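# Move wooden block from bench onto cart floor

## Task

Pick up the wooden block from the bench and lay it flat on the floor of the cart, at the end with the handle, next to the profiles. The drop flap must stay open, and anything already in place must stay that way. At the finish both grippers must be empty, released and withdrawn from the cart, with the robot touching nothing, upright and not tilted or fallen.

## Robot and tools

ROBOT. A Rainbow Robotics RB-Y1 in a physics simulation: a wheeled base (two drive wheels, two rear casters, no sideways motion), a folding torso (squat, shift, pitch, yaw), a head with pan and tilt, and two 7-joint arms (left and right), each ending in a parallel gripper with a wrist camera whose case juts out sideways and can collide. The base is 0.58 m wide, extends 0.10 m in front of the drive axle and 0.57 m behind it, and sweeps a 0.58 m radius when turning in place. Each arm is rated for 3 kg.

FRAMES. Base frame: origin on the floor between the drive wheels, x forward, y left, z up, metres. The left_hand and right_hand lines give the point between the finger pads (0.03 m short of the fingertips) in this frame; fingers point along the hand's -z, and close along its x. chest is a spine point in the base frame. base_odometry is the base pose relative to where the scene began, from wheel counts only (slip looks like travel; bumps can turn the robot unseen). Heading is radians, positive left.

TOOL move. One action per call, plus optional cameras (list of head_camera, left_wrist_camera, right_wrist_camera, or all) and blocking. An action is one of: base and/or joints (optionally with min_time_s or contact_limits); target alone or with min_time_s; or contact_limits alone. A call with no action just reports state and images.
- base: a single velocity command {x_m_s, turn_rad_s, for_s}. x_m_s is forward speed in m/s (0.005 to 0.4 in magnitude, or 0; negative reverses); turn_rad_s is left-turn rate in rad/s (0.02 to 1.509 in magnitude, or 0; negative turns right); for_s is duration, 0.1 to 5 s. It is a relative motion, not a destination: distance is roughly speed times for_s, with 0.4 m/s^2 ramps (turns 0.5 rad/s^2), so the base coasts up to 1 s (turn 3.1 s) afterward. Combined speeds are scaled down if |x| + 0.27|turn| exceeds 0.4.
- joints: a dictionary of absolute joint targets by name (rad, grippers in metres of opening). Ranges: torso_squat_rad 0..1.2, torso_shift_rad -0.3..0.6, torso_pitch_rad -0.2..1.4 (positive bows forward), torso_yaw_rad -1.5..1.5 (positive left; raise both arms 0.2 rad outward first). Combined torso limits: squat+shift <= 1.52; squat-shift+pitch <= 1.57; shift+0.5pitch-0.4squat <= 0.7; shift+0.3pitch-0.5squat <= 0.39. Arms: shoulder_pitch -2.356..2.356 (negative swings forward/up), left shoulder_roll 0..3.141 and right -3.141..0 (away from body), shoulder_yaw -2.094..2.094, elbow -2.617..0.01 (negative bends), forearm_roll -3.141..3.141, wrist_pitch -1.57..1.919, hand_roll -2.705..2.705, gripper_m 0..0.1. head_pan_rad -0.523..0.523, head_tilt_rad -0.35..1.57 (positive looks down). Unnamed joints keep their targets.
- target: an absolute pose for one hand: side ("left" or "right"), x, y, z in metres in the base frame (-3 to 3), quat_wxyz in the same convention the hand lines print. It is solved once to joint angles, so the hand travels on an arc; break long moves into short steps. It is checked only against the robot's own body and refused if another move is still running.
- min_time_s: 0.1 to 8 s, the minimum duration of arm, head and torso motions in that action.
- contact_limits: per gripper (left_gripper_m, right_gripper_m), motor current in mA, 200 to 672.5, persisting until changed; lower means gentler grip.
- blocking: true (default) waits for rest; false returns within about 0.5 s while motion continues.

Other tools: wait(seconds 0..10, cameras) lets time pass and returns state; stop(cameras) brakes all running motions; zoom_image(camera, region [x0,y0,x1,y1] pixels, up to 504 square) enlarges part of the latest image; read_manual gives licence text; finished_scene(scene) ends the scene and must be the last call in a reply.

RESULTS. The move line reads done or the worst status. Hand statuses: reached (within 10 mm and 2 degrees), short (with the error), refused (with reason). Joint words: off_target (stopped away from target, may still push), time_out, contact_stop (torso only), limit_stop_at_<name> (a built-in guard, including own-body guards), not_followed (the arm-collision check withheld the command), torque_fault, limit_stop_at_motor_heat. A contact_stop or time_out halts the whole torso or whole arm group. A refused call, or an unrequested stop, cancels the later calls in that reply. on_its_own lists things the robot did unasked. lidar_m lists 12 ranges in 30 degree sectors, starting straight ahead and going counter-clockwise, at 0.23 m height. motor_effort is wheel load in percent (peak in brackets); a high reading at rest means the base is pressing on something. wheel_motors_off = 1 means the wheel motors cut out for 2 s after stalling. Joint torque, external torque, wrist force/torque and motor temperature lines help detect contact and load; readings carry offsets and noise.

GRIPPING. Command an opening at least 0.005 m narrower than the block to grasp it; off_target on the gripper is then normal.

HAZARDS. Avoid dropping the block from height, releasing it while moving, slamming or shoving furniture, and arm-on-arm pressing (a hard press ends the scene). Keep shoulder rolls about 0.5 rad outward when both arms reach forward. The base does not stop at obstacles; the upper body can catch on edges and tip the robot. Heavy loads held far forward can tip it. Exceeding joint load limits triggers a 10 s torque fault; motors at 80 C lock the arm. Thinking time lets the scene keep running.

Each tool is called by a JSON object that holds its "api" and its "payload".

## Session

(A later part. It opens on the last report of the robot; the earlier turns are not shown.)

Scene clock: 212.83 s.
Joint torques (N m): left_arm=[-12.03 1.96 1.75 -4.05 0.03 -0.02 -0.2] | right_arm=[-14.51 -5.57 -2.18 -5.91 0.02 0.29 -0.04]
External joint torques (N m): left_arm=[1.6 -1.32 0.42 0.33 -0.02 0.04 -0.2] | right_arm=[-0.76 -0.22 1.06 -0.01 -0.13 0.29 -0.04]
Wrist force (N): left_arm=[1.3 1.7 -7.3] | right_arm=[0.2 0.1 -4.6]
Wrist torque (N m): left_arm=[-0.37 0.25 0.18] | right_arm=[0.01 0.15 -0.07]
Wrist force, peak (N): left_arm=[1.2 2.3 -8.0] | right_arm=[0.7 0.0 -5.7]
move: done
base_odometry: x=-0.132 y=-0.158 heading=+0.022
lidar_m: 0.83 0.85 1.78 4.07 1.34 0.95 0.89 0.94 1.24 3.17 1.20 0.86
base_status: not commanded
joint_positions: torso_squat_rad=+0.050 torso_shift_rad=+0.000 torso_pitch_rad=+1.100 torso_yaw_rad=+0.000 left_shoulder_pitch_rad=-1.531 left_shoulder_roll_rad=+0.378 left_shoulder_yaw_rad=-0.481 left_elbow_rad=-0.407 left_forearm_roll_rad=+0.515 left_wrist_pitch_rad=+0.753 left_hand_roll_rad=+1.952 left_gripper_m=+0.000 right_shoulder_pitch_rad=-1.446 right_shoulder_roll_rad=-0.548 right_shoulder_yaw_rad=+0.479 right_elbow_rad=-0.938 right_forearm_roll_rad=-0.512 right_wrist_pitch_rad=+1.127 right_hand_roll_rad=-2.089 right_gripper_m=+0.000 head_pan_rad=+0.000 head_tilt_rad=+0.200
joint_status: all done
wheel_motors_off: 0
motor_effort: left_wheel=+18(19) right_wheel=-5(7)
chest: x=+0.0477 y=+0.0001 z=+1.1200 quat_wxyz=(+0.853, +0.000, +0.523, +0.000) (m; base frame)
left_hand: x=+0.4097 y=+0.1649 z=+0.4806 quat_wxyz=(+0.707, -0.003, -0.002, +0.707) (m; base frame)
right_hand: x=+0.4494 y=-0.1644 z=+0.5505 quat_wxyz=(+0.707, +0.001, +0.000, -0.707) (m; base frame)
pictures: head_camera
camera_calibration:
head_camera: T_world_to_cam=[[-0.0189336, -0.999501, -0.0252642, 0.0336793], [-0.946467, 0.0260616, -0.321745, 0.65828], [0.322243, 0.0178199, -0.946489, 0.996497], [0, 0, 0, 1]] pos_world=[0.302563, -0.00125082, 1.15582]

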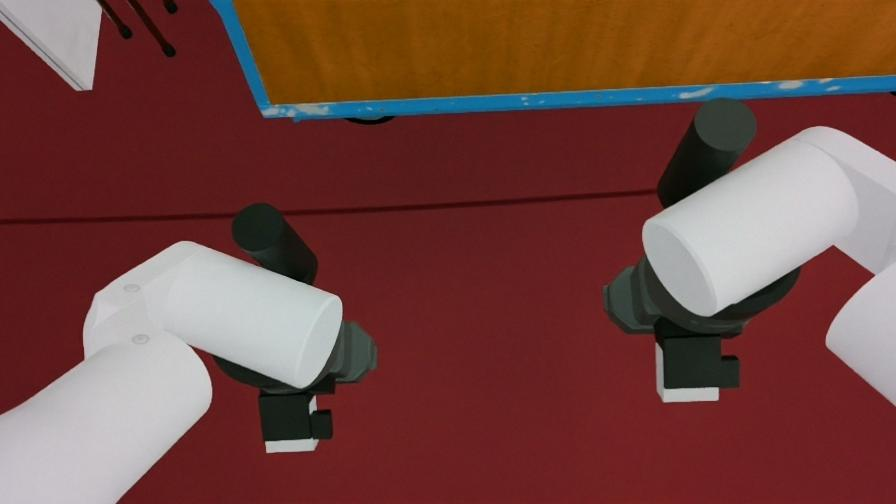

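{"api": "move", "payload": {"base": {"turn_rad_s": 0.8, "for_s": 1.936}, "joints": {"left_shoulder_pitch_rad": -1.749, "left_shoulder_roll_rad": 0.75, "left_shoulder_yaw_rad": -0.355, "left_elbow_rad": -1.324, "left_forearm_roll_rad": 0.697, "left_wrist_pitch_rad": 1.778, "left_hand_roll_rad": 2.143, "right_shoulder_pitch_rad": -1.749, "right_shoulder_roll_rad": -0.75, "right_shoulder_yaw_rad": 0.355, "right_elbow_rad": -1.324, "right_forearm_roll_rad": -0.697, "right_wrist_pitch_rad": 1.778, "right_hand_roll_rad": -2.143, "torso_squat_rad": 0.0, "torso_pitch_rad": 1.05}}}

{"api": "move", "payload": {"base": {"x_m_s": 0.4, "for_s": 3.5}}}

{"api": "move", "payload": {"base": {"turn_rad_s": -0.8, "for_s": 1.963}, "joints": {"head_tilt_rad": -0.1}, "cameras": ["head_camera"]}}

Scene clock: 223.57 s.
Joint torques (N m): left_arm=[-17.27 5.66 7.14 -6.38 0.22 -0.55 0.09] | right_arm=[-19.33 -6.74 -5.85 -6.88 -0.05 -0.07 -0.25]
External joint torques (N m): left_arm=[2.88 -2.09 0.82 0.38 0.18 -0.43 0.09] | right_arm=[0.2 1.23 -0.03 -0.53 -0.26 0.01 -0.25]
Wrist force (N): left_arm=[1.4 1.8 -8.3] | right_arm=[0.2 0.2 -5.6]
Wrist torque (N m): left_arm=[-0.32 0.24 0.08] | right_arm=[-0.04 0.15 0.10]
Wrist force, peak (N): left_arm=[0.2 3.4 -10.1] | right_arm=[0.3 -2.3 -6.9]
move: done
base_odometry: x=-0.132 y=-0.158 heading=+1.568
lidar_m: 4.37 1.36 0.94 0.89 0.92 1.24 3.00 1.27 0.91 0.85 0.87 1.78
base_status: done (sent for 1.93 of 1.93 s)
joint_positions: torso_squat_rad=+0.000 torso_shift_rad=+0.000 torso_pitch_rad=+1.050 torso_yaw_rad=+0.000 left_shoulder_pitch_rad=-1.749 left_shoulder_roll_rad=+0.750 left_shoulder_yaw_rad=-0.355 left_elbow_rad=-1.324 left_forearm_roll_rad=+0.697 left_wrist_pitch_rad=+1.778 left_hand_roll_rad=+2.143 left_gripper_m=+0.000 right_shoulder_pitch_rad=-1.749 right_shoulder_roll_rad=-0.750 right_shoulder_yaw_rad=+0.355 right_elbow_rad=-1.324 right_forearm_roll_rad=-0.697 right_wrist_pitch_rad=+1.778 right_hand_roll_rad=-2.143 right_gripper_m=+0.000 head_pan_rad=+0.000 head_tilt_rad=+0.200
joint_status: all done
wheel_motors_off: 0
motor_effort: left_wheel=-2(42) right_wheel=+15(42)
chest: x=+0.0404 y=+0.0001 z=+1.1345 quat_wxyz=(+0.865, +0.000, +0.501, +0.000) (m; base frame)
left_hand: x=+0.5589 y=+0.1650 z=+0.8203 quat_wxyz=(+0.707, -0.018, -0.018, +0.707) (m; base frame)
right_hand: x=+0.5588 y=-0.1649 z=+0.8202 quat_wxyz=(+0.707, +0.018, -0.018, -0.707) (m; base frame)
pictures: none

Scene clock: 228.50 s.
Joint torques (N m): left_arm=[-18.11 6.14 7.02 -6.44 0.23 -0.4 0.15] | right_arm=[-19.7 -6.96 -5.54 -7.17 -0.06 -0.1 -0.21]
External joint torques (N m): left_arm=[2.04 -1.6 0.69 0.32 0.19 -0.28 0.16] | right_arm=[-0.16 1.01 0.27 -0.81 -0.28 -0.02 -0.21]
Wrist force (N): left_arm=[0.8 1.1 -8.1] | right_arm=[0.3 -0.2 -4.9]
Wrist torque (N m): left_arm=[-0.29 0.16 0.05] | right_arm=[0.02 0.15 0.09]
Wrist force, peak (N): left_arm=[0.8 1.5 -8.5] | right_arm=[0.6 0.6 -5.6]
move: done
base_odometry: x=-0.129 y=+1.242 heading=+1.569
lidar_m: 4.38 1.45 1.03 0.97 0.99 1.33 3.22 1.36 1.19 0.99 1.61 2.12
base_status: done (sent for 3.5 of 3.5 s)
joint_positions: torso_squat_rad=+0.000 torso_shift_rad=+0.000 torso_pitch_rad=+1.050 torso_yaw_rad=+0.000 left_shoulder_pitch_rad=-1.749 left_shoulder_roll_rad=+0.750 left_shoulder_yaw_rad=-0.355 left_elbow_rad=-1.324 left_forearm_roll_rad=+0.697 left_wrist_pitch_rad=+1.778 left_hand_roll_rad=+2.143 left_gripper_m=+0.000 right_shoulder_pitch_rad=-1.749 right_shoulder_roll_rad=-0.750 right_shoulder_yaw_rad=+0.355 right_elbow_rad=-1.324 right_forearm_roll_rad=-0.697 right_wrist_pitch_rad=+1.778 right_hand_roll_rad=-2.143 right_gripper_m=+0.000 head_pan_rad=+0.000 head_tilt_rad=+0.200
joint_status: not commanded
wheel_motors_off: 0
motor_effort: left_wheel=+9(31) right_wheel=-8(45)
chest: x=+0.0404 y=+0.0001 z=+1.1344 quat_wxyz=(+0.865, +0.000, +0.501, +0.000) (m; base frame)
left_hand: x=+0.5589 y=+0.1650 z=+0.8202 quat_wxyz=(+0.707, -0.018, -0.018, +0.707) (m; base frame)
right_hand: x=+0.5588 y=-0.1648 z=+0.8200 quat_wxyz=(+0.707, +0.018, -0.018, -0.707) (m; base frame)
pictures: none

Scene clock: 232.40 s.
Joint torques (N m): left_arm=[-17.98 5.92 7.05 -6.37 0.18 -0.39 0.07] | right_arm=[-20.24 -7.32 -5.57 -7.27 -0.02 0.03 -0.15]
External joint torques (N m): left_arm=[2.18 -1.82 0.72 0.39 0.14 -0.26 0.07] | right_arm=[-0.71 0.65 0.25 -0.91 -0.23 0.11 -0.15]
Wrist force (N): left_arm=[0.5 2.4 -7.4] | right_arm=[-0.1 0.3 -4.9]
Wrist torque (N m): left_arm=[-0.39 0.14 0.05] | right_arm=[-0.02 0.12 0.06]
Wrist force, peak (N): left_arm=[1.4 1.7 -8.1] | right_arm=[0.2 0.0 -5.8]
move: done
base_odometry: x=-0.129 y=+1.242 heading=-0.004
lidar_m: 0.96 1.61 2.10 4.38 1.48 1.02 0.96 1.01 1.33 3.12 1.35 1.18
base_status: done (sent for 1.97 of 1.97 s)
joint_positions: torso_squat_rad=+0.000 torso_shift_rad=+0.000 torso_pitch_rad=+1.050 torso_yaw_rad=+0.000 left_shoulder_pitch_rad=-1.749 left_shoulder_roll_rad=+0.750 left_shoulder_yaw_rad=-0.355 left_elbow_rad=-1.324 left_forearm_roll_rad=+0.697 left_wrist_pitch_rad=+1.778 left_hand_roll_rad=+2.143 left_gripper_m=+0.000 right_shoulder_pitch_rad=-1.749 right_shoulder_roll_rad=-0.750 right_shoulder_yaw_rad=+0.355 right_elbow_rad=-1.324 right_forearm_roll_rad=-0.697 right_wrist_pitch_rad=+1.778 right_hand_roll_rad=-2.143 right_gripper_m=+0.000 head_pan_rad=+0.000 head_tilt_rad=-0.100
joint_status: all done
wheel_motors_off: 0
motor_effort: left_wheel=+16(35) right_wheel=-5(40)
chest: x=+0.0404 y=+0.0001 z=+1.1345 quat_wxyz=(+0.865, +0.000, +0.501, +0.000) (m; base frame)
left_hand: x=+0.5589 y=+0.1649 z=+0.8202 quat_wxyz=(+0.707, -0.018, -0.018, +0.707) (m; base frame)
right_hand: x=+0.5588 y=-0.1649 z=+0.8201 quat_wxyz=(+0.707, +0.018, -0.018, -0.707) (m; base frame)
pictures: head_camera
camera_calibration:
head_camera: T_world_to_cam=[[-0.00912685, -0.999501, -0.0302251, 0.0378891], [-0.778817, 0.0260635, -0.62671, 0.988151], [0.627185, 0.0178199, -0.778666, 0.750078], [0, 0, 0, 1]] pos_world=[0.299496, -0.00125082, 1.20449]

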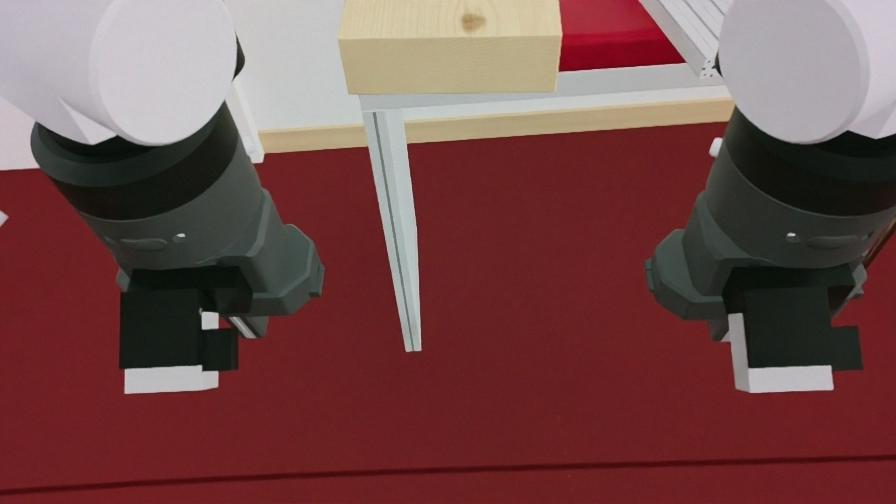

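{"api": "move", "payload": {"base": {"x_m_s": 0.3, "for_s": 1.69}, "joints": {"head_tilt_rad": 0.15}, "cameras": ["all"]}}

Scene clock: 237.80 s.
Joint torques (N m): left_arm=[-17.69 6.14 6.94 -6.37 0.2 -0.48 0.1] | right_arm=[-19.98 -7.6 -5.71 -7.04 -0.05 0.02 -0.2]
External joint torques (N m): left_arm=[2.47 -1.6 0.62 0.39 0.17 -0.35 0.1] | right_arm=[-0.45 0.37 0.1 -0.69 -0.26 0.1 -0.2]
Wrist force (N): left_arm=[1.3 1.1 -6.9] | right_arm=[0.3 0.0 -5.3]
Wrist torque (N m): left_arm=[-0.27 0.24 0.06] | right_arm=[-0.02 0.13 0.11]
Wrist force, peak (N): left_arm=[1.1 2.0 -8.5] | right_arm=[0.2 0.0 -5.7]
move: done
base_odometry: x=+0.381 y=+1.240 heading=-0.004
lidar_m: 0.47 0.48 1.43 3.47 2.24 1.57 1.48 1.53 2.01 1.35 0.78 0.83
base_status: done (sent for 1.7 of 1.7 s)
joint_positions: torso_squat_rad=+0.000 torso_shift_rad=+0.000 torso_pitch_rad=+1.050 torso_yaw_rad=+0.000 left_shoulder_pitch_rad=-1.749 left_shoulder_roll_rad=+0.750 left_shoulder_yaw_rad=-0.355 left_elbow_rad=-1.324 left_forearm_roll_rad=+0.697 left_wrist_pitch_rad=+1.778 left_hand_roll_rad=+2.143 left_gripper_m=+0.000 right_shoulder_pitch_rad=-1.749 right_shoulder_roll_rad=-0.750 right_shoulder_yaw_rad=+0.355 right_elbow_rad=-1.324 right_forearm_roll_rad=-0.697 right_wrist_pitch_rad=+1.778 right_hand_roll_rad=-2.143 right_gripper_m=+0.000 head_pan_rad=+0.000 head_tilt_rad=+0.150
joint_status: all done
wheel_motors_off: 0
motor_effort: left_wheel=-1(44) right_wheel=+1(29)
chest: x=+0.0404 y=+0.0001 z=+1.1344 quat_wxyz=(+0.865, +0.000, +0.501, +0.000) (m; base frame)
left_hand: x=+0.5589 y=+0.1649 z=+0.8202 quat_wxyz=(+0.707, -0.018, -0.018, +0.707) (m; base frame)
right_hand: x=+0.5588 y=-0.1649 z=+0.8200 quat_wxyz=(+0.707, +0.018, -0.018, -0.707) (m; base frame)
pictures: head_camera, left_wrist_camera, right_wrist_camera
camera_calibration:
head_camera: T_world_to_cam=[[-0.0163194, -0.999502, -0.0270263, 0.0356208], [-0.909624, 0.026063, -0.414615, 0.759923], [0.415113, 0.0178175, -0.909596, 0.956815], [0, 0, 0, 1]] pos_world=[0.294639, -0.00125081, 1.18635]
left_wrist_camera: T_world_to_cam=[[-0.0265464, 0.999591, -0.0106166, -0.141836], [0.863645, 0.0282817, 0.503307, -0.871091], [0.503402, 0.00419205, -0.864042, 0.499154], [0, 0, 0, 1]] pos_world=[0.497273, 0.164322, 0.868211]
right_wrist_camera: T_world_to_cam=[[-0.0273873, 0.999249, -0.0273986, 0.201241], [0.834909, 0.0379383, 0.549079, -0.88345], [0.549706, -0.00783757, -0.835321, 0.44867], [0, 0, 0, 1]] pos_world=[0.496475, -0.164057, 0.865381]

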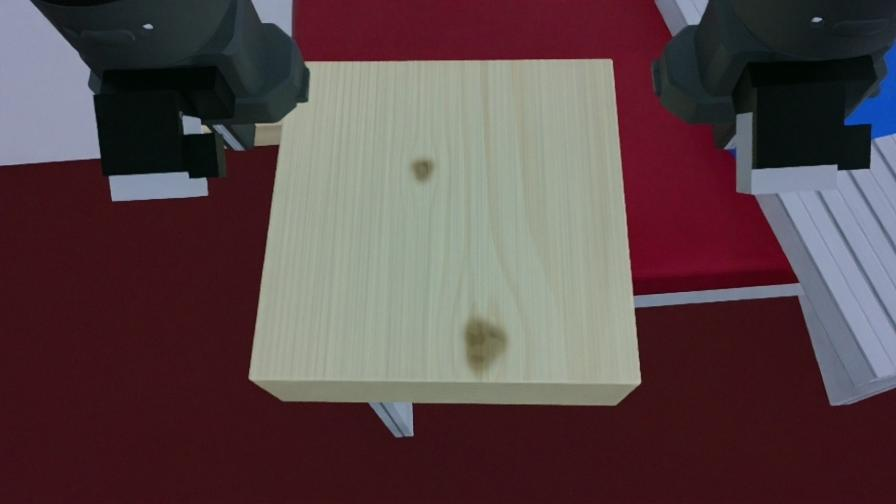

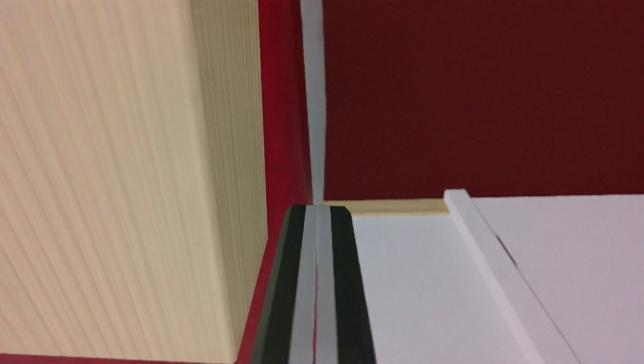

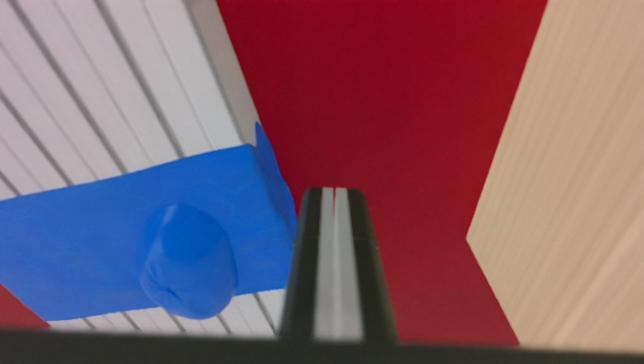

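{"api": "move", "payload": {"base": {"x_m_s": -0.1, "for_s": 0.36}, "contact_limits": {"left_gripper_m": 350, "right_gripper_m": 350}}}

{"api": "move", "payload": {"joints": {"torso_squat_rad": 0.19, "torso_pitch_rad": 1.1}, "min_time_s": 1.5, "cameras": ["all"]}}

Scene clock: 240.80 s.
Joint torques (N m): left_arm=[-18.15 6.28 7.11 -6.36 0.22 -0.28 0.21] | right_arm=[-20.16 -7.06 -5.94 -7.04 0.01 0 -0.22]
External joint torques (N m): left_arm=[2.01 -1.47 0.78 0.41 0.19 -0.15 0.21] | right_arm=[-0.62 0.91 -0.12 -0.68 -0.2 0.08 -0.22]
Wrist force (N): left_arm=[1.7 1.5 -8.0] | right_arm=[0.3 -0.2 -5.1]
Wrist torque (N m): left_arm=[-0.29 0.25 0.04] | right_arm=[0.03 0.13 0.10]
Wrist force, peak (N): left_arm=[0.7 2.0 -8.1] | right_arm=[0.1 -0.7 -5.6]
move: done
base_odometry: x=+0.344 y=+1.240 heading=-0.004
lidar_m: 0.50 0.52 1.48 3.58 2.20 1.53 1.43 1.49 1.94 1.52 0.80 0.84
base_status: done (sent for 0.37 of 0.37 s)
joint_positions: torso_squat_rad=+0.000 torso_shift_rad=+0.000 torso_pitch_rad=+1.050 torso_yaw_rad=+0.000 left_shoulder_pitch_rad=-1.749 left_shoulder_roll_rad=+0.750 left_shoulder_yaw_rad=-0.355 left_elbow_rad=-1.324 left_forearm_roll_rad=+0.697 left_wrist_pitch_rad=+1.778 left_hand_roll_rad=+2.143 left_gripper_m=+0.000 right_shoulder_pitch_rad=-1.749 right_shoulder_roll_rad=-0.750 right_shoulder_yaw_rad=+0.355 right_elbow_rad=-1.324 right_forearm_roll_rad=-0.697 right_wrist_pitch_rad=+1.778 right_hand_roll_rad=-2.143 right_gripper_m=+0.000 head_pan_rad=+0.000 head_tilt_rad=+0.150
joint_status: not commanded
wheel_motors_off: 0
motor_effort: left_wheel=+0(21) right_wheel=+2(22)
contact_limits: left_gripper_m 350 mA; right_gripper_m 350 mA
chest: x=+0.0404 y=+0.0001 z=+1.1345 quat_wxyz=(+0.865, +0.000, +0.501, +0.000) (m; base frame)
left_hand: x=+0.5588 y=+0.1649 z=+0.8202 quat_wxyz=(+0.707, -0.018, -0.018, +0.707) (m; base frame)
right_hand: x=+0.5587 y=-0.1649 z=+0.8201 quat_wxyz=(+0.707, +0.018, -0.018, -0.707) (m; base frame)
pictures: none

Scene clock: 242.60 s.
Joint torques (N m): left_arm=[-17.73 5.83 6.82 -6.45 0.22 -0.26 0.07] | right_arm=[-19.42 -7.17 -5.56 -7.19 -0.14 0.01 -0.18]
External joint torques (N m): left_arm=[1.84 -1.73 0.67 0.41 0.13 -0.21 0.07] | right_arm=[-0.47 0.63 0.11 -0.75 -0.3 0.01 -0.18]
Wrist force (N): left_arm=[0.9 1.2 -7.6] | right_arm=[0.5 0.0 -4.6]
Wrist torque (N m): left_arm=[-0.28 0.20 0.08] | right_arm=[0.02 0.17 0.07]
Wrist force, peak (N): left_arm=[1.3 1.5 -8.2] | right_arm=[0.1 0.3 -5.4]
move: done
base_odometry: x=+0.344 y=+1.240 heading=-0.004
lidar_m: 0.50 0.51 1.48 3.57 2.19 1.53 1.44 1.49 1.94 1.52 0.79 0.85
base_status: not commanded
joint_positions: torso_squat_rad=+0.190 torso_shift_rad=+0.000 torso_pitch_rad=+1.100 torso_yaw_rad=+0.000 left_shoulder_pitch_rad=-1.749 left_shoulder_roll_rad=+0.750 left_shoulder_yaw_rad=-0.355 left_elbow_rad=-1.324 left_forearm_roll_rad=+0.697 left_wrist_pitch_rad=+1.778 left_hand_roll_rad=+2.143 left_gripper_m=+0.000 right_shoulder_pitch_rad=-1.749 right_shoulder_roll_rad=-0.750 right_shoulder_yaw_rad=+0.355 right_elbow_rad=-1.324 right_forearm_roll_rad=-0.697 right_wrist_pitch_rad=+1.778 right_hand_roll_rad=-2.143 right_gripper_m=+0.000 head_pan_rad=+0.000 head_tilt_rad=+0.150
joint_status: all done
wheel_motors_off: 0
motor_effort: left_wheel=+0(2) right_wheel=-1(3)
contact_limits: left_gripper_m 350 mA; right_gripper_m 350 mA
chest: x=+0.0478 y=+0.0001 z=+1.1083 quat_wxyz=(+0.853, +0.000, +0.523, +0.000) (m; base frame)
left_hand: x=+0.5499 y=+0.1649 z=+0.7685 quat_wxyz=(+0.707, +0.000, +0.000, +0.707) (m; base frame)
right_hand: x=+0.5498 y=-0.1649 z=+0.7684 quat_wxyz=(+0.707, +0.000, +0.000, -0.707) (m; base frame)
pictures: head_camera, left_wrist_camera, right_wrist_camera
camera_calibration:
head_camera: T_world_to_cam=[[-0.017647, -0.999502, -0.0261766, 0.034154], [-0.929191, 0.0260612, -0.368681, 0.705728], [0.369179, 0.017817, -0.929187, 0.953905], [0, 0, 0, 1]] pos_world=[0.304197, -0.00125082, 1.14744]
left_wrist_camera: T_world_to_cam=[[-0.0270435, 0.999591, -0.00927857, -0.143379], [0.887688, 0.028282, 0.459576, -0.816918], [0.459651, 0.0041921, -0.88809, 0.501573], [0, 0, 0, 1]] pos_world=[0.490742, 0.164322, 0.819548]
right_wrist_camera: T_world_to_cam=[[-0.0287198, 0.999249, -0.0259977, 0.199235], [0.861266, 0.0379378, 0.506737, -0.829507], [0.507343, -0.00783751, -0.861709, 0.454105], [0, 0, 0, 1]] pos_world=[0.489761, -0.164057, 0.816828]

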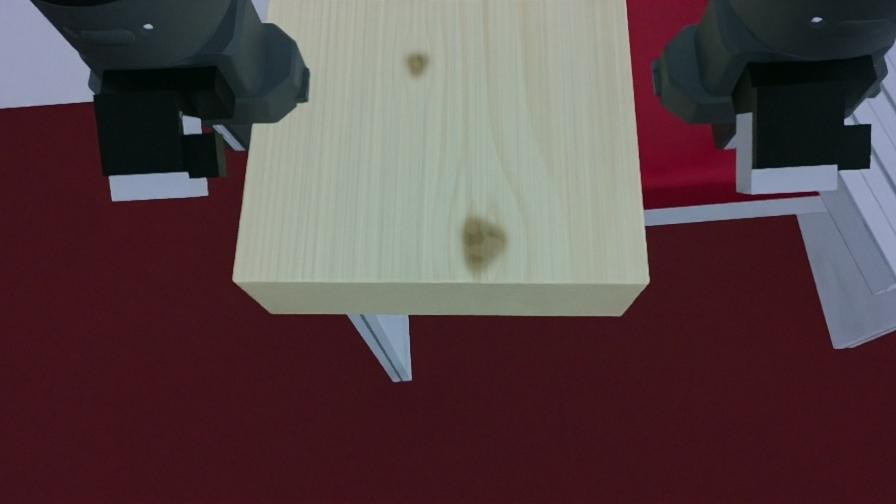

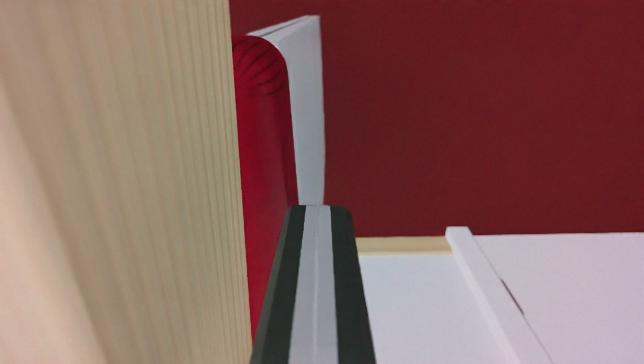

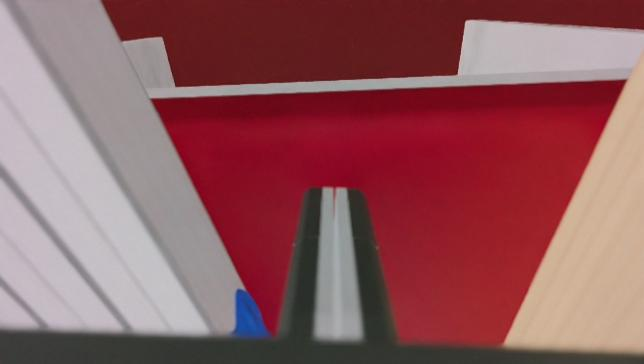

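{"api": "move", "payload": {"joints": {"left_gripper_m": 0.045, "right_gripper_m": 0.045}}}

{"api": "move", "payload": {"joints": {"left_gripper_m": 0.09, "right_gripper_m": 0.09}, "cameras": ["all"]}}

Scene clock: 245.13 s.
Joint torques (N m): left_arm=[-17.62 3.42 6.82 -7.08 1.08 -0.94 0.05] | right_arm=[-19.67 -6.96 -5.57 -7.1 -0.09 0.02 -0.29]
External joint torques (N m): left_arm=[1.95 -4.15 0.66 -0.23 0.99 -0.9 0.04] | right_arm=[-0.72 0.84 0.09 -0.67 -0.26 0.02 -0.29]
Wrist force (N): left_arm=[7.6 1.3 -4.9] | right_arm=[-0.1 0.4 -5.1]
Wrist torque (N m): left_arm=[-0.27 0.46 0.03] | right_arm=[-0.03 0.11 0.07]
Wrist force, peak (N): left_arm=[10.9 2.3 -4.4] | right_arm=[0.5 0.2 -5.7]
move: done
base_odometry: x=+0.344 y=+1.240 heading=-0.004
lidar_m: 0.51 0.52 1.49 3.58 2.20 1.54 1.43 1.48 1.94 1.51 0.80 0.84
base_status: not commanded
joint_positions: torso_squat_rad=+0.190 torso_shift_rad=+0.000 torso_pitch_rad=+1.100 torso_yaw_rad=+0.000 left_shoulder_pitch_rad=-1.749 left_shoulder_roll_rad=+0.751 left_shoulder_yaw_rad=-0.355 left_elbow_rad=-1.324 left_forearm_roll_rad=+0.697 left_wrist_pitch_rad=+1.778 left_hand_roll_rad=+2.143 left_gripper_m=+0.045 right_shoulder_pitch_rad=-1.749 right_shoulder_roll_rad=-0.750 right_shoulder_yaw_rad=+0.355 right_elbow_rad=-1.324 right_forearm_roll_rad=-0.697 right_wrist_pitch_rad=+1.778 right_hand_roll_rad=-2.143 right_gripper_m=+0.045 head_pan_rad=+0.000 head_tilt_rad=+0.150
joint_status: all done
wheel_motors_off: 0
motor_effort: left_wheel=+1(2) right_wheel=-1(3)
contact_limits: left_gripper_m 350 mA; right_gripper_m 350 mA
chest: x=+0.0477 y=+0.0002 z=+1.1083 quat_wxyz=(+0.853, +0.000, +0.523, +0.000) (m; base frame)
left_hand: x=+0.5499 y=+0.1655 z=+0.7686 quat_wxyz=(+0.707, +0.000, +0.000, +0.707) (m; base frame)
right_hand: x=+0.5498 y=-0.1647 z=+0.7684 quat_wxyz=(+0.707, +0.000, +0.000, -0.707) (m; base frame)
pictures: none

Scene clock: 246.13 s.
Joint torques (N m): left_arm=[-21.31 -12.12 4.82 -12.1 6.23 -5.32 0.12] | right_arm=[-21.4 4.74 -5.28 -11.6 -4.07 -2.35 0.15]
External joint torques (N m): left_arm=[-1.76 -19.78 -1.35 -5.26 6.14 -5.28 0.12] | right_arm=[-2.46 12.61 0.4 -5.18 -4.24 -2.35 0.15]
Wrist force (N): left_arm=[42.0 4.9 -0.3] | right_arm=[26.8 0.5 -2.1]
Wrist torque (N m): left_arm=[-0.35 1.57 -0.32] | right_arm=[-0.08 1.37 -0.42]
Wrist force, peak (N): left_arm=[42.5 4.9 -1.1] | right_arm=[27.1 0.0 -3.1]
move: off_target
base_odometry: x=+0.344 y=+1.240 heading=-0.004
lidar_m: 0.50 0.51 1.47 3.58 2.18 1.51 1.44 1.48 1.95 1.51 0.81 0.84
base_status: not commanded
joint_positions: torso_squat_rad=+0.190 torso_shift_rad=+0.000 torso_pitch_rad=+1.100 torso_yaw_rad=+0.000 left_shoulder_pitch_rad=-1.748 left_shoulder_roll_rad=+0.755 left_shoulder_yaw_rad=-0.354 left_elbow_rad=-1.323 left_forearm_roll_rad=+0.695 left_wrist_pitch_rad=+1.779 left_hand_roll_rad=+2.143 left_gripper_m=+0.067 right_shoulder_pitch_rad=-1.748 right_shoulder_roll_rad=-0.753 right_shoulder_yaw_rad=+0.355 right_elbow_rad=-1.323 right_forearm_roll_rad=-0.696 right_wrist_pitch_rad=+1.779 right_hand_roll_rad=-2.143 right_gripper_m=+0.090 head_pan_rad=+0.000 head_tilt_rad=+0.150
joint_status: left_gripper_m off_target (ended at +0.067, target +0.090); the others done
wheel_motors_off: 0
motor_effort: left_wheel=+1(3) right_wheel=-1(4)
contact_limits: left_gripper_m 350 mA; right_gripper_m 350 mA
chest: x=+0.0476 y=+0.0002 z=+1.1083 quat_wxyz=(+0.853, +0.000, +0.523, +0.000) (m; base frame)
left_hand: x=+0.5501 y=+0.1685 z=+0.7685 quat_wxyz=(+0.705, +0.002, -0.002, +0.709) (m; base frame)
right_hand: x=+0.5500 y=-0.1667 z=+0.7684 quat_wxyz=(+0.706, -0.001, -0.001, -0.708) (m; base frame)
pictures: head_camera, left_wrist_camera, right_wrist_camera
camera_calibration:
head_camera: T_world_to_cam=[[-0.0173257, -0.999507, -0.0261686, 0.0342467], [-0.929113, 0.0257637, -0.368898, 0.705891], [0.36939, 0.0179222, -0.929102, 0.953868], [0, 0, 0, 1]] pos_world=[0.304097, -0.00105197, 1.14754]
left_wrist_camera: T_world_to_cam=[[-0.0316582, 0.999492, -0.00357056, -0.148877], [0.887691, 0.0297584, 0.459477, -0.817352], [0.45935, 0.0113767, -0.888183, 0.500483], [0, 0, 0, 1]] pos_world=[0.490946, 0.167431, 0.819543]
right_wrist_camera: T_world_to_cam=[[-0.0262152, 0.999214, -0.0297445, 0.202586], [0.861376, 0.0376784, 0.506568, -0.829718], [0.50729, -0.0123414, -0.861687, 0.453275], [0, 0, 0, 1]] pos_world=[0.490069, -0.16557, 0.816915]

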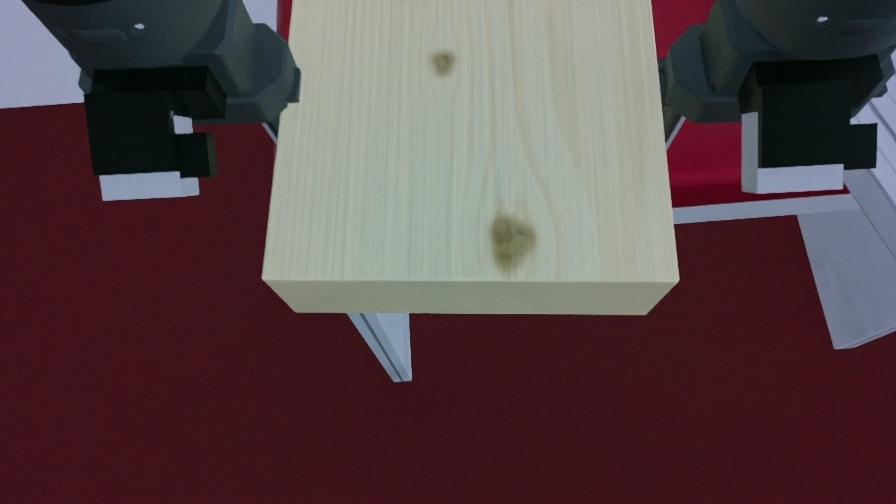

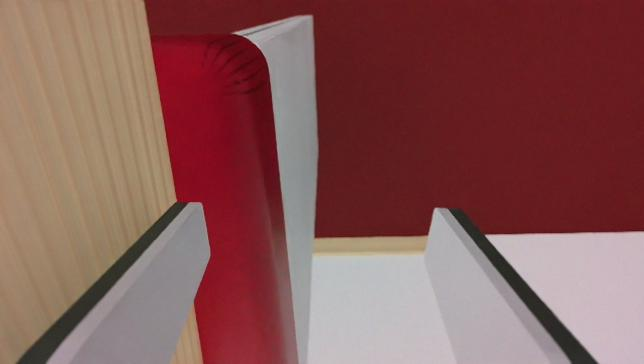

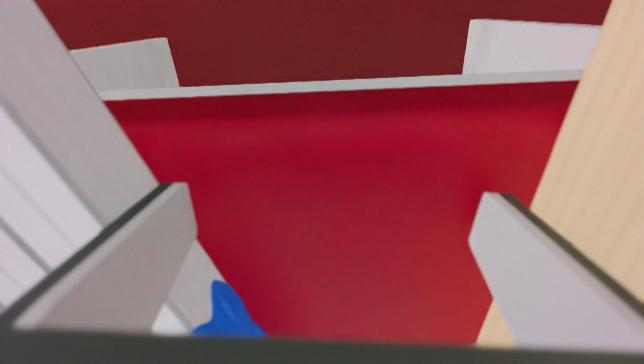

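{"api": "move", "payload": {"joints": {"torso_squat_rad": 0.0}, "min_time_s": 1.5, "cameras": ["all"]}}

Scene clock: 249.50 s.
Joint torques (N m): left_arm=[-27.1 -12.35 6.13 -15.83 7.2 -5.38 0.12] | right_arm=[-28.05 10.22 -5.27 -16.81 -6.67 -3.84 0.23]
External joint torques (N m): left_arm=[-7.59 -20.01 -0.03 -8.99 7.12 -5.35 0.12] | right_arm=[-9.15 18.12 0.4 -10.39 -6.84 -3.85 0.23]
Wrist force (N): left_arm=[42.3 3.3 -16.0] | right_arm=[38.0 2.7 -14.5]
Wrist torque (N m): left_arm=[-0.42 0.72 -0.28] | right_arm=[-0.21 1.09 -0.63]
Wrist force, peak (N): left_arm=[43.0 3.7 -17.4] | right_arm=[38.3 2.8 -15.1]
move: done
base_odometry: x=+0.344 y=+1.240 heading=-0.004
lidar_m: 0.50 0.51 1.48 3.59 2.19 1.53 1.44 1.48 1.95 1.51 0.80 0.83
base_status: not commanded
joint_positions: torso_squat_rad=+0.000 torso_shift_rad=+0.000 torso_pitch_rad=+1.101 torso_yaw_rad=+0.000 left_shoulder_pitch_rad=-1.747 left_shoulder_roll_rad=+0.755 left_shoulder_yaw_rad=-0.355 left_elbow_rad=-1.322 left_forearm_roll_rad=+0.695 left_wrist_pitch_rad=+1.779 left_hand_roll_rad=+2.143 left_gripper_m=+0.073 right_shoulder_pitch_rad=-1.747 right_shoulder_roll_rad=-0.754 right_shoulder_yaw_rad=+0.355 right_elbow_rad=-1.321 right_forearm_roll_rad=-0.695 right_wrist_pitch_rad=+1.779 right_hand_roll_rad=-2.143 right_gripper_m=+0.090 head_pan_rad=+0.000 head_tilt_rad=+0.150
joint_status: all done
wheel_motors_off: 0
on_its_own: left_gripper_m moved +0.007 toward your old target +0.090
motor_effort: left_wheel=+2(3) right_wheel=-2(3)
contact_limits: left_gripper_m 350 mA; right_gripper_m 350 mA
chest: x=+0.0482 y=+0.0002 z=+1.1206 quat_wxyz=(+0.852, +0.000, +0.523, +0.000) (m; base frame)
left_hand: x=+0.5496 y=+0.1689 z=+0.7792 quat_wxyz=(+0.705, +0.003, -0.001, +0.709) (m; base frame)
right_hand: x=+0.5496 y=-0.1683 z=+0.7792 quat_wxyz=(+0.705, -0.003, -0.001, -0.709) (m; base frame)
pictures: head_camera, left_wrist_camera, right_wrist_camera
camera_calibration:
head_camera: T_world_to_cam=[[-0.0174908, -0.999507, -0.026086, 0.0344238], [-0.929624, 0.0258619, -0.367601, 0.709497], [0.368094, 0.0178205, -0.929618, 0.965702], [0, 0, 0, 1]] pos_world=[0.304698, -0.00115142, 1.15944]
left_wrist_camera: T_world_to_cam=[[-0.0322747, 0.999476, -0.00231331, -0.149888], [0.889209, 0.0297706, 0.456532, -0.8204], [0.456362, 0.0126774, -0.889704, 0.512806], [0, 0, 0, 1]] pos_world=[0.490644, 0.167733, 0.830437]
right_wrist_camera: T_world_to_cam=[[-0.0240596, 0.999185, -0.0323982, 0.205449], [0.863128, 0.0371131, 0.50362, -0.833518], [0.504412, -0.0158469, -0.863318, 0.464925], [0, 0, 0, 1]] pos_world=[0.489862, -0.166979, 0.82781]

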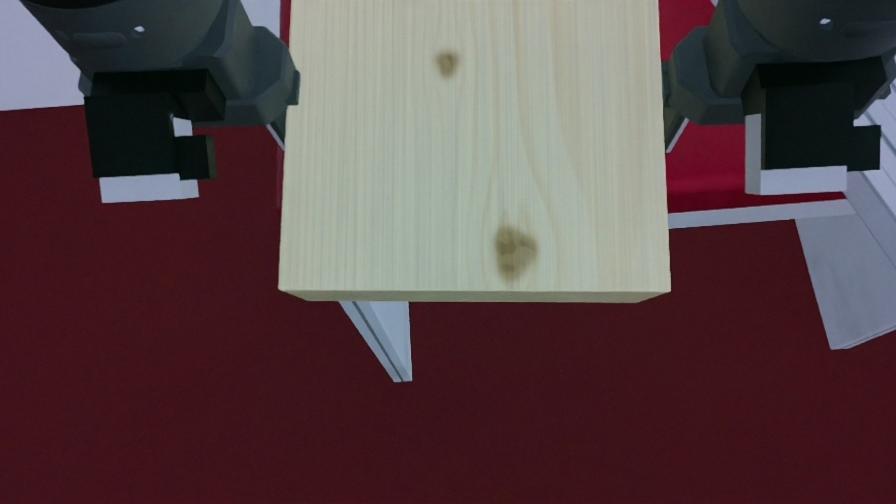

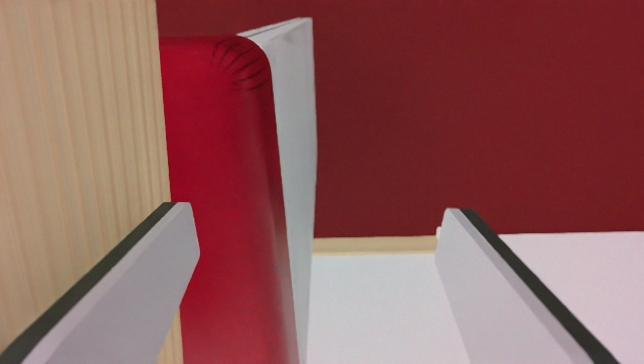

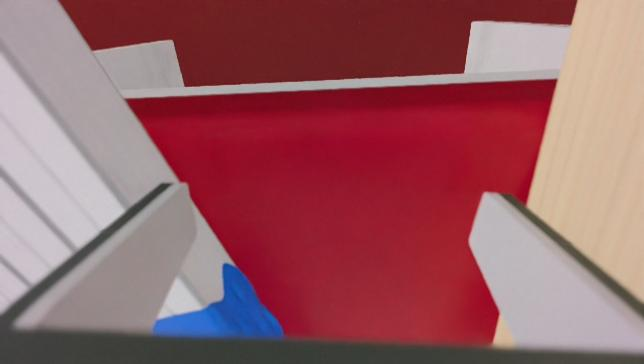

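{"api": "move", "payload": {"contact_limits": {"left_gripper_m": 500, "right_gripper_m": 500}}}

{"api": "move", "payload": {"joints": {"torso_pitch_rad": 1.03}, "min_time_s": 1.5, "cameras": ["all"]}}

Scene clock: 252.20 s.
Joint torques (N m): left_arm=[-31.16 -22.65 6.32 -20.35 11.48 -8.16 0.2] | right_arm=[-31.25 21.28 -4.82 -21.55 -10.64 -6.23 0.5]
External joint torques (N m): left_arm=[-11.56 -30.15 0.16 -13.45 11.34 -8.07 0.19] | right_arm=[-12.35 29.21 0.88 -15.1 -10.78 -6.22 0.5]
Wrist force (N): left_arm=[65.3 3.9 -16.2] | right_arm=[59.7 3.4 -15.2]
Wrist torque (N m): left_arm=[-0.41 1.30 -0.38] | right_arm=[-0.35 1.83 -0.91]
Wrist force, peak (N): left_arm=[65.3 3.9 -16.2] | right_arm=[59.7 3.4 -15.2]
base_odometry: x=+0.344 y=+1.240 heading=-0.004
lidar_m: 0.51 0.52 1.49 3.58 2.19 1.52 1.43 1.49 1.95 1.50 0.80 0.85
base_status: not commanded
joint_positions: torso_squat_rad=+0.000 torso_shift_rad=+0.000 torso_pitch_rad=+1.101 torso_yaw_rad=+0.000 left_shoulder_pitch_rad=-1.746 left_shoulder_roll_rad=+0.757 left_shoulder_yaw_rad=-0.355 left_elbow_rad=-1.321 left_forearm_roll_rad=+0.694 left_wrist_pitch_rad=+1.780 left_hand_roll_rad=+2.143 left_gripper_m=+0.086 right_shoulder_pitch_rad=-1.746 right_shoulder_roll_rad=-0.757 right_shoulder_yaw_rad=+0.355 right_elbow_rad=-1.321 right_forearm_roll_rad=-0.695 right_wrist_pitch_rad=+1.779 right_hand_roll_rad=-2.143 right_gripper_m=+0.090 head_pan_rad=+0.000 head_tilt_rad=+0.150
joint_status: not commanded
wheel_motors_off: 0
on_its_own: left_gripper_m moved +0.013 to your old target +0.090
motor_effort: left_wheel=+2(3) right_wheel=-2(4)
contact_limits: left_gripper_m 500 mA; right_gripper_m 500 mA
chest: x=+0.0482 y=+0.0002 z=+1.1206 quat_wxyz=(+0.852, +0.000, +0.523, +0.000) (m; base frame)
left_hand: x=+0.5495 y=+0.1705 z=+0.7790 quat_wxyz=(+0.705, +0.005, -0.002, +0.710) (m; base frame)
right_hand: x=+0.5497 y=-0.1701 z=+0.7790 quat_wxyz=(+0.705, -0.005, -0.002, -0.710) (m; base frame)
pictures: none

Scene clock: 254.00 s.
Joint torques (N m): left_arm=[-32.57 -22.58 6.53 -20.85 11.49 -8.5 0.23] | right_arm=[-33.4 23.25 -4.92 -22.53 -11.38 -6.31 0.62]
External joint torques (N m): left_arm=[-12.27 -30.55 0.13 -14.16 11.49 -8.36 0.23] | right_arm=[-13.73 31.44 0.97 -16.25 -11.62 -6.22 0.62]
Wrist force (N): left_arm=[64.2 5.2 -17.3] | right_arm=[62.0 4.1 -16.4]
Wrist torque (N m): left_arm=[-0.48 1.10 -0.51] | right_arm=[-0.22 1.65 -0.78]
Wrist force, peak (N): left_arm=[67.8 4.3 -17.2] | right_arm=[63.0 5.2 -16.1]
move: done
base_odometry: x=+0.344 y=+1.240 heading=-0.004
lidar_m: 0.51 0.53 1.50 3.60 2.19 1.52 1.44 1.50 1.95 1.50 0.81 0.85
base_status: not commanded
joint_positions: torso_squat_rad=+0.000 torso_shift_rad=+0.000 torso_pitch_rad=+1.031 torso_yaw_rad=+0.000 left_shoulder_pitch_rad=-1.746 left_shoulder_roll_rad=+0.757 left_shoulder_yaw_rad=-0.355 left_elbow_rad=-1.321 left_forearm_roll_rad=+0.694 left_wrist_pitch_rad=+1.780 left_hand_roll_rad=+2.143 left_gripper_m=+0.089 right_shoulder_pitch_rad=-1.746 right_shoulder_roll_rad=-0.758 right_shoulder_yaw_rad=+0.355 right_elbow_rad=-1.320 right_forearm_roll_rad=-0.694 right_wrist_pitch_rad=+1.780 right_hand_roll_rad=-2.143 right_gripper_m=+0.090 head_pan_rad=+0.000 head_tilt_rad=+0.150
joint_status: all done
wheel_motors_off: 0
motor_effort: left_wheel=+1(3) right_wheel=+0(2)
contact_limits: left_gripper_m 500 mA; right_gripper_m 500 mA
chest: x=+0.0377 y=+0.0001 z=+1.1395 quat_wxyz=(+0.870, +0.000, +0.493, +0.000) (m; base frame)
left_hand: x=+0.5617 y=+0.1711 z=+0.8337 quat_wxyz=(+0.704, -0.020, -0.027, +0.710) (m; base frame)
right_hand: x=+0.5619 y=-0.1710 z=+0.8337 quat_wxyz=(+0.704, +0.020, -0.027, -0.710) (m; base frame)
pictures: head_camera, left_wrist_camera, right_wrist_camera
camera_calibration:
head_camera: T_world_to_cam=[[-0.0157095, -0.999504, -0.0272889, 0.0360633], [-0.901588, 0.0259601, -0.431816, 0.778803], [0.43231, 0.0178198, -0.901549, 0.952802], [0, 0, 0, 1]] pos_world=[0.29082, -0.00115113, 1.19628]
left_wrist_camera: T_world_to_cam=[[-0.0349031, 0.99939, -0.000661034, -0.151323], [0.855573, 0.0302222, 0.516799, -0.887541], [0.516504, 0.0174723, -0.856106, 0.493094], [0, 0, 0, 1]] pos_world=[0.499389, 0.169438, 0.880721]
right_wrist_camera: T_world_to_cam=[[-0.0180724, 0.999105, -0.0382517, 0.21165], [0.826341, 0.0364636, 0.561988, -0.899571], [0.56288, -0.0214524, -0.82626, 0.441133], [0, 0, 0, 1]] pos_world=[0.498873, -0.169195, 0.878135]

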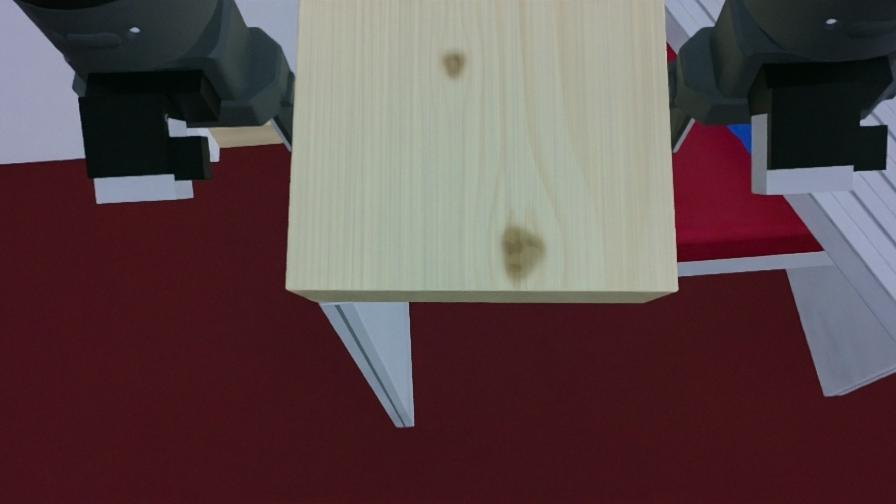

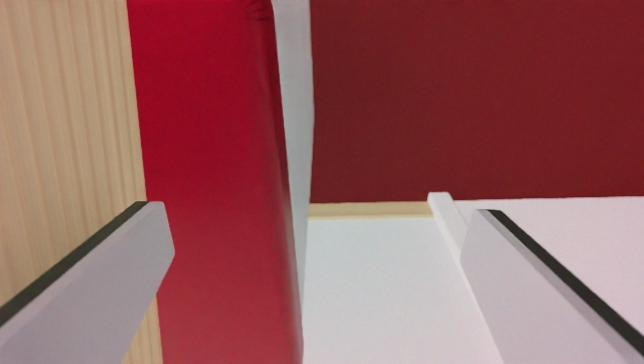

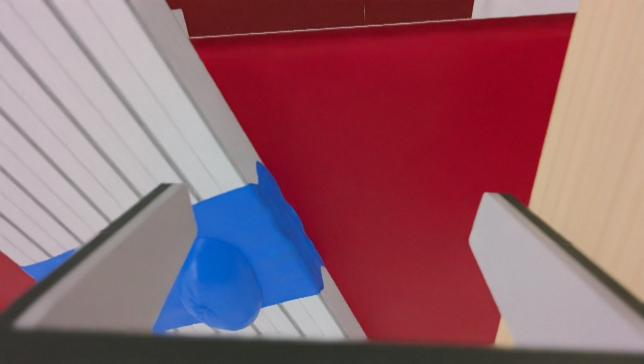

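{"api": "move", "payload": {"base": {"x_m_s": -0.25, "for_s": 1.9}, "contact_limits": {"left_gripper_m": 440, "right_gripper_m": 440}, "joints": {"left_gripper_m": 0.1, "right_gripper_m": 0.1, "head_tilt_rad": 0.0}, "cameras": ["head_camera"]}}

{"api": "move", "payload": {"base": {"turn_rad_s": -0.6, "for_s": 2.61}, "cameras": ["head_camera"]}}

{"api": "move", "payload": {"base": {"x_m_s": 0.35, "for_s": 4.01}}}

{"api": "move", "payload": {"base": {"turn_rad_s": 0.6, "for_s": 2.64}, "cameras": ["head_camera"]}}

Scene clock: 261.37 s.
Joint torques (N m): left_arm=[-31.6 -22.63 6.33 -20.65 11.27 -8.09 0.22] | right_arm=[-35.13 23.54 -4.74 -22.66 -11.36 -6.91 0.26]
External joint torques (N m): left_arm=[-11.3 -30.59 -0.07 -13.96 11.27 -7.95 0.22] | right_arm=[-15.46 31.73 1.15 -16.37 -11.61 -6.81 0.26]
Wrist force (N): left_arm=[62.4 2.3 -14.9] | right_arm=[60.2 1.6 -17.5]
Wrist torque (N m): left_arm=[-0.44 1.24 -0.22] | right_arm=[-0.07 1.16 -0.04]
Wrist force, peak (N): left_arm=[65.2 5.3 -17.8] | right_arm=[62.7 4.5 -15.9]
move: off_target
base_odometry: x=-0.131 y=+1.242 heading=-0.004
lidar_m: 0.97 1.61 2.08 4.38 1.47 1.01 0.96 1.01 1.30 3.12 1.35 1.18
base_status: done (sent for 1.9 of 1.9 s)
joint_positions: torso_squat_rad=+0.000 torso_shift_rad=+0.000 torso_pitch_rad=+1.031 torso_yaw_rad=+0.000 left_shoulder_pitch_rad=-1.746 left_shoulder_roll_rad=+0.757 left_shoulder_yaw_rad=-0.355 left_elbow_rad=-1.321 left_forearm_roll_rad=+0.694 left_wrist_pitch_rad=+1.780 left_hand_roll_rad=+2.143 left_gripper_m=+0.084 right_shoulder_pitch_rad=-1.745 right_shoulder_roll_rad=-0.758 right_shoulder_yaw_rad=+0.355 right_elbow_rad=-1.320 right_forearm_roll_rad=-0.694 right_wrist_pitch_rad=+1.780 right_hand_roll_rad=-2.143 right_gripper_m=+0.099 head_pan_rad=+0.000 head_tilt_rad=+0.000
joint_status: left_gripper_m off_target (ended at +0.084, target +0.100); the others done
wheel_motors_off: 0
motor_effort: left_wheel=-3(21) right_wheel=+6(32)
contact_limits: left_gripper_m 440 mA; right_gripper_m 440 mA
chest: x=+0.0376 y=+0.0001 z=+1.1396 quat_wxyz=(+0.870, +0.000, +0.493, +0.000) (m; base frame)
left_hand: x=+0.5618 y=+0.1710 z=+0.8339 quat_wxyz=(+0.704, -0.020, -0.027, +0.710) (m; base frame)
right_hand: x=+0.5617 y=-0.1711 z=+0.8337 quat_wxyz=(+0.704, +0.019, -0.027, -0.710) (m; base frame)
pictures: head_camera
camera_calibration:
head_camera: T_world_to_cam=[[-0.0114519, -0.999504, -0.0293325, 0.0376251], [-0.826877, 0.0259607, -0.561784, 0.92136], [0.562267, 0.0178209, -0.826764, 0.832639], [0, 0, 0, 1]] pos_world=[0.294116, -0.00115113, 1.2071]

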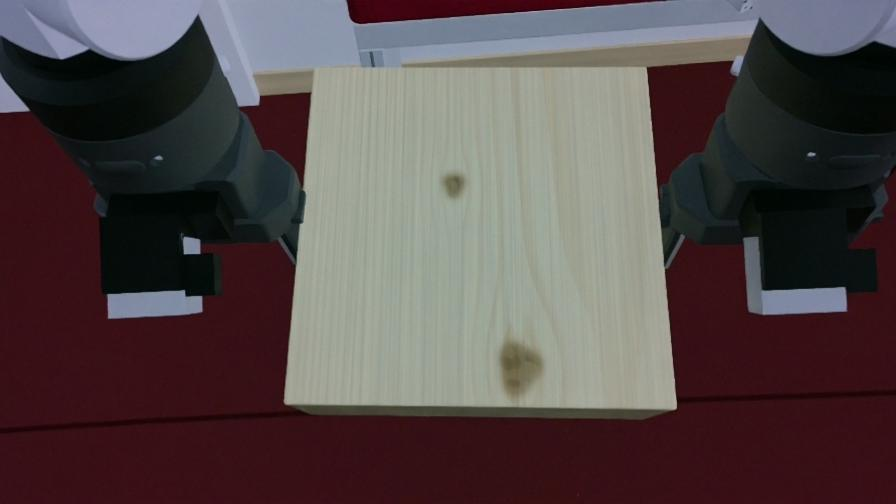

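Scene clock: 265.50 s.
Joint torques (N m): left_arm=[-31.51 -22.2 6.44 -20.64 11.3 -8.04 0.24] | right_arm=[-35.15 23.05 -5.2 -22.54 -11.17 -6.94 0.38]
External joint torques (N m): left_arm=[-11.21 -30.17 0.04 -13.95 11.3 -7.9 0.24] | right_arm=[-15.47 31.24 0.69 -16.25 -11.41 -6.84 0.38]
Wrist force (N): left_arm=[62.1 2.0 -15.9] | right_arm=[60.1 1.2 -17.9]
Wrist torque (N m): left_arm=[-0.38 1.18 -0.27] | right_arm=[-0.04 1.16 -0.04]
Wrist force, peak (N): left_arm=[63.2 1.7 -15.7] | right_arm=[61.2 1.1 -17.9]
move: done
base_odometry: x=-0.131 y=+1.242 heading=-1.563
lidar_m: 3.10 1.34 1.18 0.99 1.62 2.08 4.37 1.48 1.04 0.97 0.98 1.30
base_status: done (sent for 2.6 of 2.6 s)
joint_positions: torso_squat_rad=+0.000 torso_shift_rad=+0.000 torso_pitch_rad=+1.031 torso_yaw_rad=+0.000 left_shoulder_pitch_rad=-1.746 left_shoulder_roll_rad=+0.757 left_shoulder_yaw_rad=-0.355 left_elbow_rad=-1.321 left_forearm_roll_rad=+0.694 left_wrist_pitch_rad=+1.780 left_hand_roll_rad=+2.143 left_gripper_m=+0.084 right_shoulder_pitch_rad=-1.745 right_shoulder_roll_rad=-0.758 right_shoulder_yaw_rad=+0.355 right_elbow_rad=-1.320 right_forearm_roll_rad=-0.694 right_wrist_pitch_rad=+1.780 right_hand_roll_rad=-2.143 right_gripper_m=+0.099 head_pan_rad=+0.000 head_tilt_rad=+0.000
joint_status: not commanded
wheel_motors_off: 0
motor_effort: left_wheel=+14(42) right_wheel=-2(39)
contact_limits: left_gripper_m 440 mA; right_gripper_m 440 mA
chest: x=+0.0376 y=+0.0001 z=+1.1396 quat_wxyz=(+0.870, +0.000, +0.493, +0.000) (m; base frame)
left_hand: x=+0.5618 y=+0.1708 z=+0.8339 quat_wxyz=(+0.704, -0.020, -0.027, +0.710) (m; base frame)
right_hand: x=+0.5617 y=-0.1711 z=+0.8336 quat_wxyz=(+0.704, +0.019, -0.027, -0.710) (m; base frame)
pictures: head_camera
camera_calibration:
head_camera: T_world_to_cam=[[-0.0115354, -0.999502, -0.0293874, 0.0376162], [-0.826876, 0.0260606, -0.56178, 0.921357], [0.562265, 0.0178194, -0.826765, 0.832643], [0, 0, 0, 1]] pos_world=[0.294116, -0.00125083, 1.2071]

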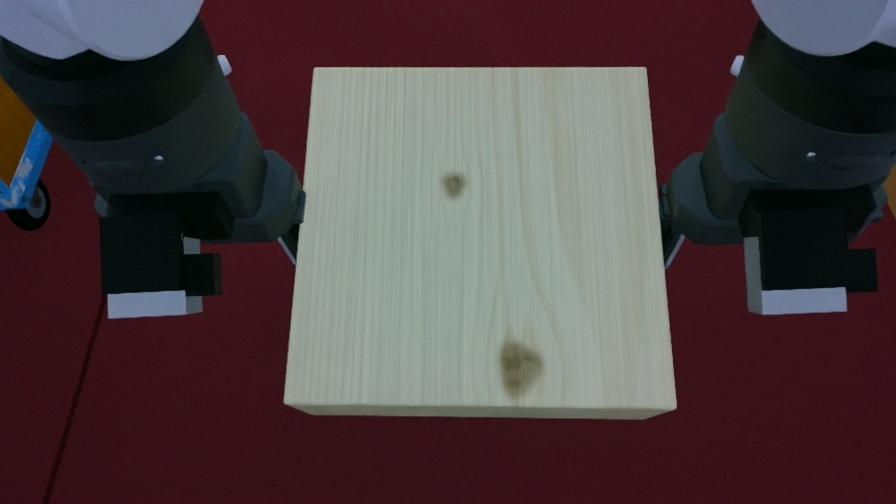

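Scene clock: 270.67 s.
Joint torques (N m): left_arm=[-31.01 -21.98 6.26 -20.55 11.3 -7.9 0.14] | right_arm=[-35.09 23.17 -4.66 -22.3 -11.27 -6.83 0.32]
External joint torques (N m): left_arm=[-10.71 -29.95 -0.14 -13.86 11.3 -7.76 0.14] | right_arm=[-15.42 31.36 1.23 -16.01 -11.51 -6.74 0.32]
Wrist force (N): left_arm=[62.6 1.5 -14.9] | right_arm=[59.9 1.3 -17.1]
Wrist torque (N m): left_arm=[-0.33 1.23 -0.27] | right_arm=[-0.03 1.18 -0.03]
Wrist force, peak (N): left_arm=[64.0 2.8 -15.3] | right_arm=[61.4 1.4 -17.7]
move: done
base_odometry: x=-0.120 y=-0.158 heading=-1.563
lidar_m: 2.83 1.27 0.89 0.85 0.87 1.79 4.56 1.36 0.95 0.88 0.91 1.19
base_status: done (sent for 4 of 4 s)
joint_positions: torso_squat_rad=+0.000 torso_shift_rad=+0.000 torso_pitch_rad=+1.031 torso_yaw_rad=+0.000 left_shoulder_pitch_rad=-1.746 left_shoulder_roll_rad=+0.757 left_shoulder_yaw_rad=-0.355 left_elbow_rad=-1.321 left_forearm_roll_rad=+0.694 left_wrist_pitch_rad=+1.780 left_hand_roll_rad=+2.143 left_gripper_m=+0.084 right_shoulder_pitch_rad=-1.745 right_shoulder_roll_rad=-0.758 right_shoulder_yaw_rad=+0.355 right_elbow_rad=-1.320 right_forearm_roll_rad=-0.694 right_wrist_pitch_rad=+1.780 right_hand_roll_rad=-2.143 right_gripper_m=+0.099 head_pan_rad=+0.000 head_tilt_rad=+0.000
joint_status: not commanded
wheel_motors_off: 0
motor_effort: left_wheel=+1(43) right_wheel=-2(30)
contact_limits: left_gripper_m 440 mA; right_gripper_m 440 mA
chest: x=+0.0377 y=+0.0001 z=+1.1395 quat_wxyz=(+0.870, +0.000, +0.493, +0.000) (m; base frame)
left_hand: x=+0.5619 y=+0.1708 z=+0.8338 quat_wxyz=(+0.704, -0.020, -0.027, +0.710) (m; base frame)
right_hand: x=+0.5617 y=-0.1711 z=+0.8335 quat_wxyz=(+0.704, +0.019, -0.027, -0.710) (m; base frame)
pictures: none

Scene clock: 274.83 s.
Joint torques (N m): left_arm=[-30.89 -21.93 6.09 -20.51 11.23 -7.89 0.21] | right_arm=[-35.35 23.54 -4.86 -22.33 -11.16 -6.92 0.28]
External joint torques (N m): left_arm=[-10.59 -29.9 -0.31 -13.82 11.23 -7.75 0.21] | right_arm=[-15.68 31.72 1.03 -16.04 -11.41 -6.82 0.28]
Wrist force (N): left_arm=[62.0 2.4 -15.3] | right_arm=[60.0 1.3 -16.9]
Wrist torque (N m): left_arm=[-0.44 1.20 -0.25] | right_arm=[-0.06 1.12 -0.06]
Wrist force, peak (N): left_arm=[63.1 2.1 -15.8] | right_arm=[60.9 1.5 -18.1]
move: done
base_odometry: x=-0.120 y=-0.158 heading=+0.016
lidar_m: 0.84 0.88 1.78 4.10 1.31 0.92 0.88 0.92 1.22 3.03 1.25 0.89
base_status: done (sent for 2.63 of 2.63 s)
joint_positions: torso_squat_rad=+0.000 torso_shift_rad=+0.000 torso_pitch_rad=+1.031 torso_yaw_rad=+0.000 left_shoulder_pitch_rad=-1.746 left_shoulder_roll_rad=+0.757 left_shoulder_yaw_rad=-0.355 left_elbow_rad=-1.321 left_forearm_roll_rad=+0.694 left_wrist_pitch_rad=+1.780 left_hand_roll_rad=+2.143 left_gripper_m=+0.084 right_shoulder_pitch_rad=-1.745 right_shoulder_roll_rad=-0.758 right_shoulder_yaw_rad=+0.355 right_elbow_rad=-1.320 right_forearm_roll_rad=-0.694 right_wrist_pitch_rad=+1.780 right_hand_roll_rad=-2.143 right_gripper_m=+0.099 head_pan_rad=+0.000 head_tilt_rad=+0.000
joint_status: not commanded
wheel_motors_off: 0
motor_effort: left_wheel=-4(37) right_wheel=+16(34)
contact_limits: left_gripper_m 440 mA; right_gripper_m 440 mA
chest: x=+0.0377 y=+0.0001 z=+1.1395 quat_wxyz=(+0.870, +0.000, +0.493, +0.000) (m; base frame)
left_hand: x=+0.5619 y=+0.1708 z=+0.8339 quat_wxyz=(+0.704, -0.020, -0.027, +0.710) (m; base frame)
right_hand: x=+0.5617 y=-0.1711 z=+0.8335 quat_wxyz=(+0.704, +0.019, -0.027, -0.710) (m; base frame)
pictures: head_camera
camera_calibration:
head_camera: T_world_to_cam=[[-0.0114594, -0.999504, -0.029332, 0.0375267], [-0.826954, 0.0259641, -0.561669, 0.921247], [0.562152, 0.0178198, -0.826842, 0.832769], [0, 0, 0, 1]] pos_world=[0.294116, -0.00125111, 1.20711]

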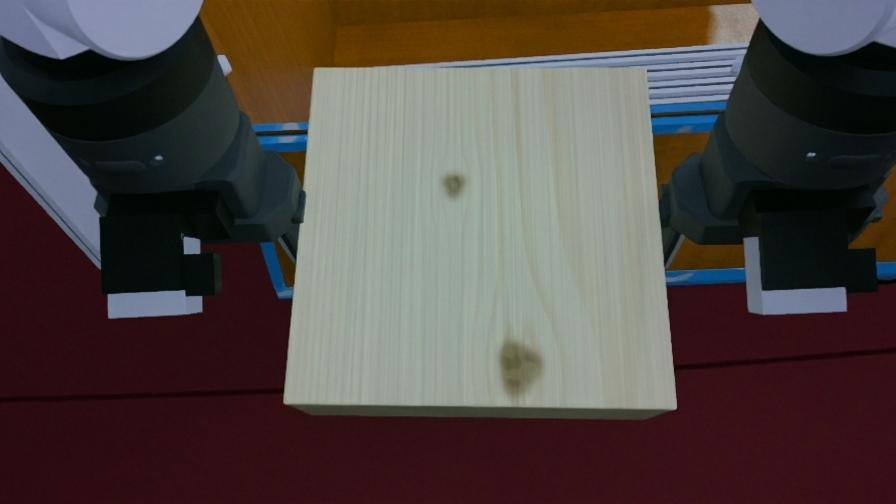

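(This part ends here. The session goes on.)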